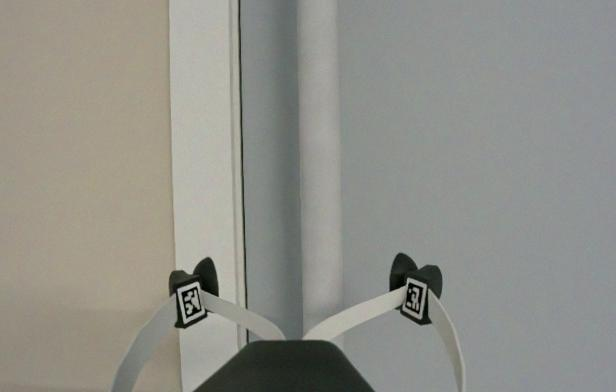

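Request:
move:
  blocking: false
  r2: {"base": {"translate_m": 0.09, "strafe_m": -0.01}}
  cameras: []

Request:
wait:
  seconds: 2
  cameras: ["r2_wrist_camera"]

Scene clock: 532.30 s.
move: r2 moving
r1.base_odometry: x=+0.396 y=+1.602 heading=+2.899
r1.turned_by_wheels: +0.000
r1.turned_by_imu: +0.000
r1.base_tilt: forward=-1.6 right=+1.3
r1.lidar_m: 0.93 0.98 1.21 2.39 2.51 2.03 1.89 1.97 2.41 2.30 1.28 0.97
r1.base_status: not commanded
r1.joint_positions: lift_m=+0.127 arm_m=+0.000 wrist_yaw_rad=+3.089 wrist_pitch_rad=+0.002 wrist_roll_rad=+0.000 gripper_m=+0.056
r1.joint_status: not commanded
r1.measured_speeds: translate_m=+0.000 strafe_m=+0.000 rotate_rad=+0.000 lift_m=+0.000 arm_m=+0.000 wrist_yaw_rad=+0.000 wrist_pitch_rad=+0.000 wrist_roll_rad=+0.000
r1.motor_effort: lift_m=+20(20) arm_m=-4(4) wheel_0=-3(3) wheel_1=+0(1) wheel_2=-1(1)
r1.servo_current: wrist_yaw_rad=46(59) wrist_pitch_rad=46(52) wrist_roll_rad=59(65) gripper_m=46(46)
r1.hand_pose: x=-0.1125 y=+0.1024 z=+0.3046 quat_wxyz=(+0.026, -0.001, +0.000, +1.000) (m; r1's base frame)
r1.wrist_depth_mm: - 137 - - - - - / - 137 - - - - - / 110 138 211 - - - - / 124 139 - - - - - / 137 1921 - - - - - / 1182 1182 193 1182 190 1160 1138 / 854 759 715 167 759 768 809
r2.base_odometry: x=-1.335 y=-3.512 heading=-2.110
r2.turned_by_wheels: +0.000
r2.turned_by_imu: +0.001
r2.base_tilt: forward=-0.7 right=+0.1
r2.lidar_m: 0.65 0.74 1.03 1.85 1.96 2.74 1.54 1.39 2.98 2.66 1.00 0.73
r2.base_status: translate_m moving; strafe_m moving
r2.joint_positions: lift_m=+0.750 arm_m=+0.168 wrist_yaw_rad=+0.000 wrist_pitch_rad=+0.003 wrist_roll_rad=+0.000 gripper_m=+0.100
r2.joint_status: not commanded
r2.measured_speeds: translate_m=+0.119 strafe_m=-0.014 rotate_rad=+0.001 lift_m=+0.000 arm_m=+0.000 wrist_yaw_rad=+0.000 wrist_pitch_rad=+0.000 wrist_roll_rad=+0.000
r2.motor_effort: lift_m=+20(20) arm_m=+7(7) wheel_0=+11(11) wheel_1=+5(7) wheel_2=-11(13)
r2.servo_current: wrist_yaw_rad=52(59) wrist_pitch_rad=39(46) wrist_roll_rad=52(59) gripper_m=52(52)
r2.contact_limits: arm_m 0.1
r2.hand_pose: x=+0.6271 y=-0.0874 z=+0.9272 quat_wxyz=(+1.000, +0.000, +0.001, +0.000) (m; r2's base frame)
r2.wrist_depth_mm: 330 329 317 247 319 314 312 / 332 330 317 251 320 315 312 / 338 332 319 254 322 319 314 / 340 334 319 255 325 320 317 / 342 338 320 259 325 320 319 / 343 338 197 252 200 322 324 / 345 342 325 - 327 327 324
pictures: none
No camera images: "cameras" was empty.

Scene clock: 533.30 s.
earlier move: r2 done
r1.base_odometry: x=+0.396 y=+1.602 heading=+2.899
r1.turned_by_wheels: +0.000
r1.turned_by_imu: +0.000
r1.base_tilt: forward=-1.6 right=+1.2
r1.lidar_m: 0.93 0.97 1.20 2.41 2.52 2.02 1.91 2.01 2.42 2.28 1.27 0.97
r1.base_status: not commanded
r1.joint_positions: lift_m=+0.127 arm_m=+0.000 wrist_yaw_rad=+3.089 wrist_pitch_rad=+0.002 wrist_roll_rad=+0.000 gripper_m=+0.056
r1.joint_status: not commanded
r1.measured_speeds: translate_m=+0.000 strafe_m=+0.000 rotate_rad=+0.000 lift_m=+0.000 arm_m=+0.000 wrist_yaw_rad=+0.000 wrist_pitch_rad=+0.000 wrist_roll_rad=+0.000
r1.motor_effort: lift_m=+20(20) arm_m=-4(4) wheel_0=-3(3) wheel_1=+0(1) wheel_2=-1(1)
r1.servo_current: wrist_yaw_rad=52(72) wrist_pitch_rad=39(52) wrist_roll_rad=46(65) gripper_m=39(46)
r1.hand_pose: x=-0.1125 y=+0.1024 z=+0.3046 quat_wxyz=(+0.026, -0.001, +0.000, +1.000) (m; r1's base frame)
r1.wrist_depth_mm: - 137 - - - - - / - 137 - - - - - / 110 138 211 - - - - / 124 139 - - - - - / 137 1921 - - - - - / 1205 1182 193 1182 190 1182 1118 / 854 750 715 167 732 788 831
r2.base_odometry: x=-1.371 y=-3.559 heading=-2.110
r2.turned_by_wheels: +0.000
r2.turned_by_imu: +0.000
r2.base_tilt: forward=-0.7 right=+0.0
r2.lidar_m: 0.61 0.70 0.97 1.87 1.96 2.69 1.53 1.45 2.97 2.44 0.91 0.67
r2.base_status: done
r2.joint_positions: lift_m=+0.750 arm_m=+0.168 wrist_yaw_rad=+0.000 wrist_pitch_rad=+0.003 wrist_roll_rad=+0.000 gripper_m=+0.100
r2.joint_status: not commanded
r2.measured_speeds: translate_m=+0.000 strafe_m=+0.000 rotate_rad=+0.000 lift_m=+0.000 arm_m=+0.000 wrist_yaw_rad=+0.000 wrist_pitch_rad=+0.000 wrist_roll_rad=+0.000
r2.motor_effort: lift_m=+20(20) arm_m=+6(7) wheel_0=+3(11) wheel_1=+4(7) wheel_2=-4(13)
r2.servo_current: wrist_yaw_rad=59(59) wrist_pitch_rad=39(52) wrist_roll_rad=39(59) gripper_m=52(59)
r2.contact_limits: arm_m 0.1
r2.hand_pose: x=+0.6272 y=-0.0873 z=+0.9272 quat_wxyz=(+1.000, +0.000, +0.001, +0.000) (m; r2's base frame)
r2.wrist_depth_mm: 270 253 263 191 256 254 250 / 272 254 264 184 257 255 252 / 273 255 266 185 260 255 253 / 274 257 267 187 260 257 255 / 277 260 270 190 263 259 256 / 279 260 198 186 199 262 257 / 281 264 260 - 265 262 260
wait: 1.00 of 2 s (r2 has come to rest)
pictures: r2_wrist_camera
Images, in order (width x height): r2_wrist_camera 616x392.

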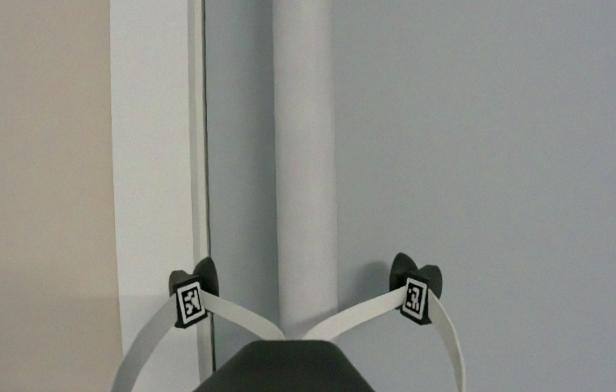

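Request:
move:
  blocking: false
  cameras: ["r2_wrist_camera"]

Scene clock: 563.03 s.
r1.base_odometry: x=+0.396 y=+1.602 heading=+2.899
r1.turned_by_wheels: +0.000
r1.turned_by_imu: +0.000
r1.base_tilt: forward=-1.6 right=+1.2
r1.lidar_m: 0.95 1.00 1.26 2.41 2.51 2.00 1.89 2.01 2.41 2.28 1.26 0.97
r1.base_status: not commanded
r1.joint_positions: lift_m=+0.127 arm_m=+0.000 wrist_yaw_rad=+3.089 wrist_pitch_rad=+0.002 wrist_roll_rad=+0.000 gripper_m=+0.056
r1.joint_status: not commanded
r1.measured_speeds: translate_m=+0.000 strafe_m=+0.000 rotate_rad=+0.000 lift_m=+0.000 arm_m=+0.000 wrist_yaw_rad=+0.000 wrist_pitch_rad=+0.000 wrist_roll_rad=+0.000
r1.motor_effort: lift_m=+20(20) arm_m=-4(4) wheel_0=-2(3) wheel_1=+1(1) wheel_2=-1(1)
r1.servo_current: wrist_yaw_rad=59(72) wrist_pitch_rad=39(52) wrist_roll_rad=52(65) gripper_m=46(46)
r1.hand_pose: x=-0.1125 y=+0.1024 z=+0.3046 quat_wxyz=(+0.026, -0.001, +0.000, +1.000) (m; r1's base frame)
r1.wrist_depth_mm: - 137 - - - - - / - 137 - - - - - / 110 138 211 - - - - / 124 139 - - - - - / 138 1921 - - - - - / 1205 1182 195 1182 190 1138 1118 / 842 759 715 167 741 778 820
r2.base_odometry: x=-1.371 y=-3.559 heading=-2.110
r2.turned_by_wheels: +0.000
r2.turned_by_imu: +0.000
r2.base_tilt: forward=-0.7 right=+0.1
r2.lidar_m: 0.55 0.66 0.98 1.85 1.97 2.72 1.53 1.45 2.98 2.43 0.94 0.68
r2.base_status: done
r2.joint_positions: lift_m=+0.750 arm_m=+0.168 wrist_yaw_rad=+0.000 wrist_pitch_rad=+0.003 wrist_roll_rad=+0.000 gripper_m=+0.100
r2.joint_status: not commanded
r2.measured_speeds: translate_m=+0.000 strafe_m=+0.000 rotate_rad=+0.000 lift_m=+0.000 arm_m=+0.000 wrist_yaw_rad=+0.000 wrist_pitch_rad=+0.000 wrist_roll_rad=+0.000
r2.motor_effort: lift_m=+20(20) arm_m=+7(7) wheel_0=+3(11) wheel_1=+4(7) wheel_2=-4(13)
r2.servo_current: wrist_yaw_rad=59(59) wrist_pitch_rad=46(52) wrist_roll_rad=52(59) gripper_m=52(59)
r2.contact_limits: arm_m 0.1
r2.hand_pose: x=+0.6272 y=-0.0873 z=+0.9272 quat_wxyz=(+1.000, +0.000, +0.001, +0.000) (m; r2's base frame)
r2.wrist_depth_mm: 270 253 263 192 257 254 251 / 271 256 264 185 257 254 253 / 274 256 266 186 260 256 253 / 274 257 268 187 260 257 255 / 276 260 267 189 263 259 257 / 278 260 198 186 199 260 258 / 281 263 260 - 265 262 259
pictures: r2_wrist_camera
Images, in order (width x height): r2_wrist_camera 616x392.

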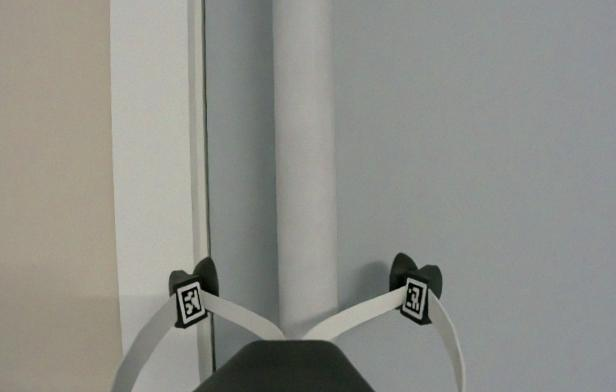

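Request:
move:
  blocking: false
  r2: {"joints": {"arm_m": 0.195}, "pace": "slow", "contact_limits": {"arm_m": 0.1}}
  cameras: ["r2_wrist_camera"]

Request:
wait:
  seconds: 2
  cameras: ["r2_wrist_camera"]

Scene clock: 567.67 s.
move: r2 moving
r1.base_odometry: x=+0.396 y=+1.602 heading=+2.899
r1.turned_by_wheels: +0.000
r1.turned_by_imu: +0.000
r1.base_tilt: forward=-1.6 right=+1.3
r1.lidar_m: 0.95 0.98 1.21 2.40 2.51 2.00 1.90 1.99 2.40 2.29 1.26 0.97
r1.base_status: not commanded
r1.joint_positions: lift_m=+0.127 arm_m=+0.000 wrist_yaw_rad=+3.089 wrist_pitch_rad=+0.002 wrist_roll_rad=+0.000 gripper_m=+0.056
r1.joint_status: not commanded
r1.measured_speeds: translate_m=+0.000 strafe_m=+0.000 rotate_rad=+0.000 lift_m=+0.000 arm_m=+0.000 wrist_yaw_rad=+0.000 wrist_pitch_rad=+0.000 wrist_roll_rad=+0.000
r1.motor_effort: lift_m=+20(20) arm_m=-4(4) wheel_0=-3(3) wheel_1=+1(1) wheel_2=-1(1)
r1.servo_current: wrist_yaw_rad=65(65) wrist_pitch_rad=39(52) wrist_roll_rad=52(65) gripper_m=39(46)
r1.hand_pose: x=-0.1125 y=+0.1024 z=+0.3046 quat_wxyz=(+0.026, -0.001, +0.000, +1.000) (m; r1's base frame)
r1.wrist_depth_mm: - 137 - - - - - / - 137 - - - - - / 110 138 211 - - - - / 124 139 - - - - - / 138 1983 - - - - - / 1182 1205 195 1205 190 1138 1118 / 854 741 707 167 759 778 809
r2.base_odometry: x=-1.371 y=-3.559 heading=-2.110
r2.turned_by_wheels: +0.000
r2.turned_by_imu: +0.000
r2.base_tilt: forward=-0.7 right=+0.1
r2.lidar_m: 0.59 0.69 0.96 1.87 1.97 2.71 1.56 1.40 2.97 2.45 0.94 0.69
r2.base_status: not commanded
r2.joint_positions: lift_m=+0.750 arm_m=+0.180 wrist_yaw_rad=+0.000 wrist_pitch_rad=+0.003 wrist_roll_rad=+0.000 gripper_m=+0.100
r2.joint_status: arm_m moving
r2.measured_speeds: translate_m=+0.000 strafe_m=+0.000 rotate_rad=+0.000 lift_m=+0.000 arm_m=+0.049 wrist_yaw_rad=+0.000 wrist_pitch_rad=+0.000 wrist_roll_rad=+0.000
r2.motor_effort: lift_m=+20(20) arm_m=+7(10) wheel_0=+3(4) wheel_1=+4(4) wheel_2=-4(5)
r2.servo_current: wrist_yaw_rad=59(59) wrist_pitch_rad=46(46) wrist_roll_rad=46(65) gripper_m=52(52)
r2.contact_limits: arm_m 0.1
r2.hand_pose: x=+0.6398 y=-0.0873 z=+0.9272 quat_wxyz=(+1.000, +0.000, +0.001, +0.000) (m; r2's base frame)
r2.wrist_depth_mm: 258 241 250 171 245 242 239 / 258 242 253 179 247 243 241 / 260 243 254 174 248 245 243 / 262 245 255 173 250 247 245 / 264 247 257 175 251 249 246 / 266 249 199 175 200 250 248 / 267 250 255 - 253 251 249
pictures: r2_wrist_camera
Images, in order (width x height): r2_wrist_camera 616x392.

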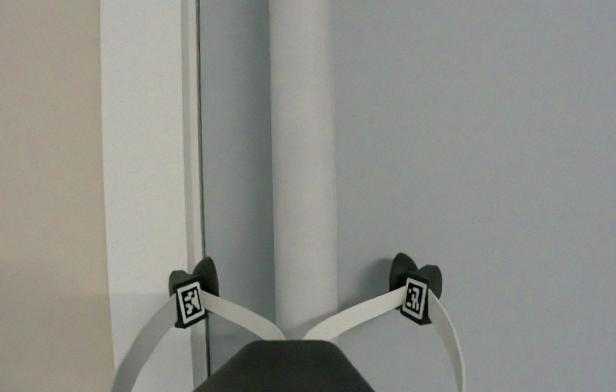

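Scene clock: 568.37 s.
earlier move: r2 contact_stop
r1.base_odometry: x=+0.396 y=+1.602 heading=+2.899
r1.turned_by_wheels: +0.000
r1.turned_by_imu: +0.000
r1.base_tilt: forward=-1.6 right=+1.3
r1.lidar_m: 0.92 0.98 1.22 2.39 2.51 2.01 1.91 2.01 2.40 2.31 1.28 0.98
r1.base_status: not commanded
r1.joint_positions: lift_m=+0.127 arm_m=+0.000 wrist_yaw_rad=+3.089 wrist_pitch_rad=+0.002 wrist_roll_rad=+0.000 gripper_m=+0.056
r1.joint_status: not commanded
r1.measured_speeds: translate_m=+0.000 strafe_m=+0.000 rotate_rad=+0.000 lift_m=+0.000 arm_m=+0.000 wrist_yaw_rad=+0.000 wrist_pitch_rad=+0.000 wrist_roll_rad=+0.000
r1.motor_effort: lift_m=+20(20) arm_m=-4(4) wheel_0=-3(3) wheel_1=+0(1) wheel_2=-1(1)
r1.servo_current: wrist_yaw_rad=33(65) wrist_pitch_rad=46(52) wrist_roll_rad=52(72) gripper_m=46(52)
r1.hand_pose: x=-0.1125 y=+0.1024 z=+0.3046 quat_wxyz=(+0.026, -0.001, +0.000, +1.000) (m; r1's base frame)
r1.wrist_depth_mm: - 137 - - - - - / - 138 - - - - - / 110 138 211 - - - - / 124 139 - - - - - / 137 1921 - - - - - / 1182 1205 195 1182 190 1160 1118 / 854 741 715 167 750 778 820
r2.base_odometry: x=-1.371 y=-3.559 heading=-2.110
r2.turned_by_wheels: +0.000
r2.turned_by_imu: +0.000
r2.base_tilt: forward=-0.7 right=+0.1
r2.lidar_m: 0.57 0.68 0.96 1.86 1.96 2.71 1.53 1.46 3.00 2.46 0.90 0.68
r2.base_status: not commanded
r2.joint_positions: lift_m=+0.750 arm_m=+0.192 wrist_yaw_rad=-0.002 wrist_pitch_rad=+0.003 wrist_roll_rad=+0.000 gripper_m=+0.100
r2.joint_status: arm_m contact_stop (moved +0.025 of +0.027)
r2.measured_speeds: translate_m=+0.000 strafe_m=+0.000 rotate_rad=+0.000 lift_m=+0.000 arm_m=+0.000 wrist_yaw_rad=+0.000 wrist_pitch_rad=+0.000 wrist_roll_rad=+0.000
r2.on_its_own: arm_m is slack since a contact_stop
r2.motor_effort: lift_m=+20(20) arm_m=+0(16) wheel_0=+3(4) wheel_1=+4(4) wheel_2=-5(5)
r2.servo_current: wrist_yaw_rad=52(59) wrist_pitch_rad=39(46) wrist_roll_rad=52(65) gripper_m=52(52)
r2.contact_limits: arm_m 0.1
r2.hand_pose: x=+0.6516 y=-0.0879 z=+0.9272 quat_wxyz=(+1.000, +0.000, +0.001, -0.001) (m; r2's base frame)
r2.wrist_depth_mm: 244 229 240 160 236 235 232 / 245 229 242 161 236 236 234 / 248 232 245 161 238 236 235 / 248 232 244 165 240 238 236 / 249 234 246 166 241 240 237 / 252 236 216 164 197 240 239 / 254 238 249 - 245 242 242
wait: 0.70 of 2 s (r2 has come to rest)
pictures: r2_wrist_camera
Images, in order (width x height): r2_wrist_camera 616x392.

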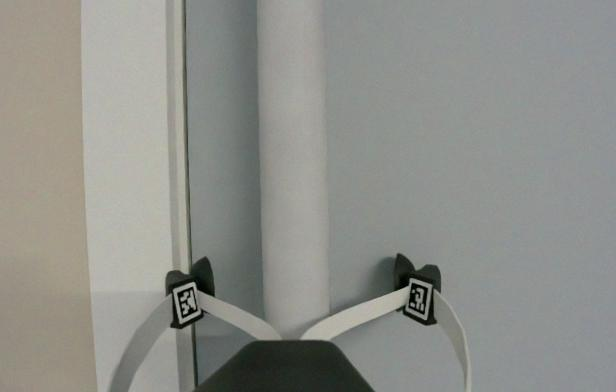

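Request:
move:
  blocking: false
  r2: {"joints": {"arm_m": 0.189}, "pace": "slow", "contact_limits": {"arm_m": 0.1}}
  cameras: []

Request:
wait:
  seconds: 2
  cameras: ["r2_wrist_camera"]

Request:
move:
  blocking: false
  r2: {"joints": {"gripper_m": 0.0}}
  cameras: []

Request:
wait:
  seconds: 3
  cameras: ["r2_wrist_camera"]

Scene clock: 582.37 s.
move: r2 moving
r1.base_odometry: x=+0.396 y=+1.602 heading=+2.899
r1.turned_by_wheels: +0.000
r1.turned_by_imu: +0.000
r1.base_tilt: forward=-1.6 right=+1.3
r1.lidar_m: 0.94 0.99 1.24 2.40 2.51 1.99 1.92 2.01 2.41 2.28 1.26 0.95
r1.base_status: not commanded
r1.joint_positions: lift_m=+0.127 arm_m=+0.000 wrist_yaw_rad=+3.089 wrist_pitch_rad=+0.002 wrist_roll_rad=+0.000 gripper_m=+0.056
r1.joint_status: not commanded
r1.measured_speeds: translate_m=+0.000 strafe_m=+0.000 rotate_rad=+0.000 lift_m=+0.000 arm_m=+0.000 wrist_yaw_rad=+0.000 wrist_pitch_rad=+0.000 wrist_roll_rad=+0.000
r1.motor_effort: lift_m=+20(20) arm_m=-4(4) wheel_0=-3(3) wheel_1=+1(1) wheel_2=-1(1)
r1.servo_current: wrist_yaw_rad=26(72) wrist_pitch_rad=46(46) wrist_roll_rad=59(59) gripper_m=39(46)
r1.hand_pose: x=-0.1125 y=+0.1024 z=+0.3046 quat_wxyz=(+0.026, -0.001, +0.000, +1.000) (m; r1's base frame)
r1.wrist_depth_mm: - 137 - - - - - / - 138 - - - - - / 110 138 211 - - - - / 124 139 - - - - - / 137 1921 - - - - - / 1205 1182 195 1205 191 1182 1138 / 842 750 707 167 741 768 820
r2.base_odometry: x=-1.371 y=-3.559 heading=-2.110
r2.turned_by_wheels: +0.000
r2.turned_by_imu: +0.001
r2.base_tilt: forward=-0.7 right=+0.1
r2.lidar_m: 0.57 0.70 0.96 1.86 1.95 2.72 1.56 1.45 3.01 2.45 0.90 0.68
r2.base_status: not commanded
r2.joint_positions: lift_m=+0.750 arm_m=+0.189 wrist_yaw_rad=-0.002 wrist_pitch_rad=+0.003 wrist_roll_rad=+0.000 gripper_m=+0.100
r2.joint_status: arm_m moving
r2.measured_speeds: translate_m=+0.000 strafe_m=+0.000 rotate_rad=+0.000 lift_m=+0.000 arm_m=+0.000 wrist_yaw_rad=+0.000 wrist_pitch_rad=+0.000 wrist_roll_rad=+0.000
r2.motor_effort: lift_m=+20(20) arm_m=-4(8) wheel_0=+3(4) wheel_1=+4(4) wheel_2=-5(6)
r2.servo_current: wrist_yaw_rad=52(59) wrist_pitch_rad=39(46) wrist_roll_rad=59(59) gripper_m=52(52)
r2.contact_limits: arm_m 0.1
r2.hand_pose: x=+0.6482 y=-0.0879 z=+0.9272 quat_wxyz=(+1.000, +0.000, +0.001, -0.001) (m; r2's base frame)
r2.wrist_depth_mm: 247 231 242 161 237 235 234 / 249 233 244 162 238 236 236 / 251 235 246 164 241 238 236 / 252 236 247 167 242 239 237 / 254 237 248 166 243 241 239 / 256 240 201 165 198 242 241 / 256 241 251 - 246 243 242
pictures: none
No camera images: "cameras" was empty.

Scene clock: 582.53 s.
earlier move: r2 done
r1.base_odometry: x=+0.396 y=+1.602 heading=+2.899
r1.turned_by_wheels: +0.000
r1.turned_by_imu: +0.000
r1.base_tilt: forward=-1.6 right=+1.3
r1.lidar_m: 0.94 0.99 1.24 2.42 2.50 1.98 1.89 2.00 2.40 2.28 1.24 0.95
r1.base_status: not commanded
r1.joint_positions: lift_m=+0.127 arm_m=+0.000 wrist_yaw_rad=+3.089 wrist_pitch_rad=+0.002 wrist_roll_rad=+0.000 gripper_m=+0.056
r1.joint_status: not commanded
r1.measured_speeds: translate_m=+0.000 strafe_m=+0.000 rotate_rad=+0.000 lift_m=+0.000 arm_m=+0.000 wrist_yaw_rad=+0.000 wrist_pitch_rad=+0.000 wrist_roll_rad=+0.000
r1.motor_effort: lift_m=+20(20) arm_m=-4(4) wheel_0=-3(3) wheel_1=+0(1) wheel_2=-1(1)
r1.servo_current: wrist_yaw_rad=59(72) wrist_pitch_rad=39(46) wrist_roll_rad=46(59) gripper_m=39(46)
r1.hand_pose: x=-0.1125 y=+0.1024 z=+0.3046 quat_wxyz=(+0.026, -0.001, +0.000, +1.000) (m; r1's base frame)
r1.wrist_depth_mm: - 137 - - - - - / - 137 - - - - - / 110 138 211 - - - - / 124 139 - - - - - / 137 1983 - - - - - / 1182 1205 195 1182 191 1138 1118 / 854 759 715 166 750 768 809
r2.base_odometry: x=-1.371 y=-3.559 heading=-2.110
r2.turned_by_wheels: +0.000
r2.turned_by_imu: +0.000
r2.base_tilt: forward=-0.7 right=+0.1
r2.lidar_m: 0.60 0.69 0.97 1.85 1.96 2.77 1.56 1.45 2.99 2.47 0.92 0.66
r2.base_status: not commanded
r2.joint_positions: lift_m=+0.750 arm_m=+0.189 wrist_yaw_rad=-0.002 wrist_pitch_rad=+0.003 wrist_roll_rad=+0.000 gripper_m=+0.100
r2.joint_status: all done
r2.measured_speeds: translate_m=+0.000 strafe_m=+0.000 rotate_rad=+0.000 lift_m=+0.000 arm_m=+0.000 wrist_yaw_rad=+0.000 wrist_pitch_rad=+0.000 wrist_roll_rad=+0.000
r2.motor_effort: lift_m=+20(20) arm_m=-5(8) wheel_0=+3(4) wheel_1=+4(4) wheel_2=-5(6)
r2.servo_current: wrist_yaw_rad=59(59) wrist_pitch_rad=46(46) wrist_roll_rad=46(59) gripper_m=46(52)
r2.contact_limits: arm_m 0.1
r2.hand_pose: x=+0.6482 y=-0.0879 z=+0.9272 quat_wxyz=(+1.000, +0.000, +0.001, -0.001) (m; r2's base frame)
r2.wrist_depth_mm: 247 232 242 161 238 236 233 / 248 233 244 162 239 236 235 / 250 234 246 163 240 237 236 / 251 236 248 166 243 239 237 / 253 237 249 166 243 240 239 / 256 238 200 166 199 243 239 / 257 241 252 - 247 244 242
wait: 0.17 of 2 s (r2 has come to rest)
pictures: r2_wrist_camera
Images, in order (width x height): r2_wrist_camera 616x392.

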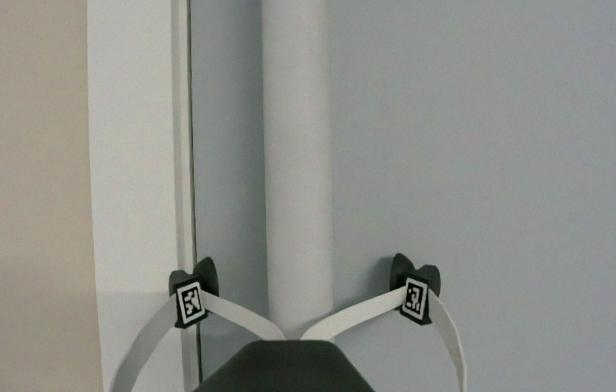

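Scene clock: 583.03 s.
move: r2 moving
r1.base_odometry: x=+0.396 y=+1.602 heading=+2.899
r1.turned_by_wheels: +0.000
r1.turned_by_imu: +0.000
r1.base_tilt: forward=-1.6 right=+1.3
r1.lidar_m: 0.93 1.00 1.24 2.41 2.51 1.99 1.91 2.01 2.41 2.30 1.26 0.99
r1.base_status: not commanded
r1.joint_positions: lift_m=+0.127 arm_m=+0.000 wrist_yaw_rad=+3.089 wrist_pitch_rad=+0.002 wrist_roll_rad=+0.000 gripper_m=+0.056
r1.joint_status: not commanded
r1.measured_speeds: translate_m=+0.000 strafe_m=+0.000 rotate_rad=+0.000 lift_m=+0.000 arm_m=+0.000 wrist_yaw_rad=+0.000 wrist_pitch_rad=+0.000 wrist_roll_rad=+0.000
r1.motor_effort: lift_m=+20(20) arm_m=-4(4) wheel_0=-2(3) wheel_1=+0(1) wheel_2=-1(1)
r1.servo_current: wrist_yaw_rad=59(59) wrist_pitch_rad=39(46) wrist_roll_rad=52(59) gripper_m=46(46)
r1.hand_pose: x=-0.1125 y=+0.1024 z=+0.3046 quat_wxyz=(+0.026, -0.001, +0.000, +1.000) (m; r1's base frame)
r1.wrist_depth_mm: - 137 - - - - - / - 138 - - - - - / 110 137 211 - - - - / 124 139 - - - - - / 137 1983 - - - - - / 1182 1182 195 1182 191 1160 1118 / 854 750 699 166 750 778 820
r2.base_odometry: x=-1.371 y=-3.559 heading=-2.110
r2.turned_by_wheels: +0.000
r2.turned_by_imu: +0.000
r2.base_tilt: forward=-0.7 right=+0.1
r2.lidar_m: 0.59 0.69 0.94 1.85 1.94 2.68 1.56 1.46 2.98 2.46 0.92 0.69
r2.base_status: not commanded
r2.joint_positions: lift_m=+0.750 arm_m=+0.189 wrist_yaw_rad=-0.002 wrist_pitch_rad=+0.003 wrist_roll_rad=+0.000 gripper_m=+0.083
r2.joint_status: gripper_m moving
r2.measured_speeds: translate_m=+0.000 strafe_m=+0.000 rotate_rad=+0.000 lift_m=+0.000 arm_m=+0.000 wrist_yaw_rad=+0.000 wrist_pitch_rad=+0.000 wrist_roll_rad=+0.000
r2.motor_effort: lift_m=+20(20) arm_m=-5(5) wheel_0=+3(3) wheel_1=+3(4) wheel_2=-5(5)
r2.servo_current: wrist_yaw_rad=46(59) wrist_pitch_rad=46(46) wrist_roll_rad=46(52) gripper_m=104(104)
r2.contact_limits: arm_m 0.1
r2.hand_pose: x=+0.6482 y=-0.0879 z=+0.9272 quat_wxyz=(+1.000, +0.000, +0.001, -0.001) (m; r2's base frame)
r2.wrist_depth_mm: 246 232 243 163 238 236 234 / 248 234 244 164 240 237 235 / 250 234 246 164 241 239 237 / 251 236 247 167 243 240 239 / 253 237 247 165 244 242 240 / 255 238 194 167 196 243 242 / 256 240 252 - 247 244 244
pictures: none
No camera images: "cameras" was empty.

Scene clock: 584.33 s.
earlier move: r2 done
r1.base_odometry: x=+0.396 y=+1.602 heading=+2.899
r1.turned_by_wheels: +0.000
r1.turned_by_imu: +0.000
r1.base_tilt: forward=-1.6 right=+1.3
r1.lidar_m: 0.93 0.98 1.25 2.41 2.51 2.01 1.88 2.01 2.42 2.29 1.26 0.96
r1.base_status: not commanded
r1.joint_positions: lift_m=+0.127 arm_m=+0.000 wrist_yaw_rad=+3.089 wrist_pitch_rad=+0.002 wrist_roll_rad=+0.000 gripper_m=+0.056
r1.joint_status: not commanded
r1.measured_speeds: translate_m=+0.000 strafe_m=+0.000 rotate_rad=+0.000 lift_m=+0.000 arm_m=+0.000 wrist_yaw_rad=+0.000 wrist_pitch_rad=+0.000 wrist_roll_rad=+0.000
r1.motor_effort: lift_m=+20(20) arm_m=-4(4) wheel_0=-3(3) wheel_1=+0(1) wheel_2=-1(1)
r1.servo_current: wrist_yaw_rad=39(78) wrist_pitch_rad=46(52) wrist_roll_rad=52(65) gripper_m=39(46)
r1.hand_pose: x=-0.1125 y=+0.1024 z=+0.3046 quat_wxyz=(+0.026, -0.001, +0.000, +1.000) (m; r1's base frame)
r1.wrist_depth_mm: - 137 - - - - - / - 137 - - - - - / 110 138 211 - - - - / 124 139 - - - - - / 138 1983 - - - - - / 1160 1205 195 1205 190 1182 1160 / 842 750 699 166 750 778 820
r2.base_odometry: x=-1.371 y=-3.559 heading=-2.110
r2.turned_by_wheels: +0.000
r2.turned_by_imu: +0.000
r2.base_tilt: forward=-0.7 right=+0.1
r2.lidar_m: 0.59 0.69 0.97 1.86 1.96 2.75 1.57 1.44 2.97 2.42 0.95 0.67
r2.base_status: not commanded
r2.joint_positions: lift_m=+0.750 arm_m=+0.189 wrist_yaw_rad=+0.000 wrist_pitch_rad=+0.003 wrist_roll_rad=+0.000 gripper_m=+0.001
r2.joint_status: all done
r2.measured_speeds: translate_m=+0.000 strafe_m=+0.000 rotate_rad=+0.000 lift_m=+0.000 arm_m=+0.000 wrist_yaw_rad=+0.000 wrist_pitch_rad=+0.000 wrist_roll_rad=+0.000
r2.motor_effort: lift_m=+20(20) arm_m=-5(5) wheel_0=+2(3) wheel_1=+4(4) wheel_2=-5(6)
r2.servo_current: wrist_yaw_rad=52(59) wrist_pitch_rad=39(46) wrist_roll_rad=39(52) gripper_m=72(169)
r2.contact_limits: arm_m 0.1
r2.hand_pose: x=+0.6484 y=-0.0874 z=+0.9272 quat_wxyz=(+1.000, +0.000, +0.001, +0.000) (m; r2's base frame)
r2.wrist_depth_mm: 246 231 243 160 236 236 232 / 249 233 244 161 238 236 234 / 249 234 245 163 241 236 235 / 252 236 246 166 241 239 236 / 254 236 249 166 244 239 238 / 255 239 193 167 186 242 239 / 257 239 251 - 245 242 241
wait: 1.30 of 3 s (r2 has come to rest)
pictures: r2_wrist_camera
Images, in order (width x height): r2_wrist_camera 616x392.

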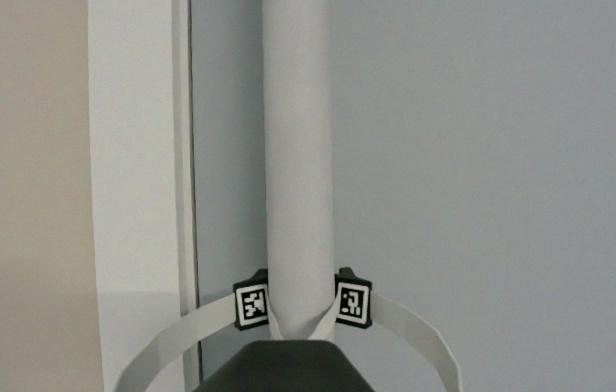

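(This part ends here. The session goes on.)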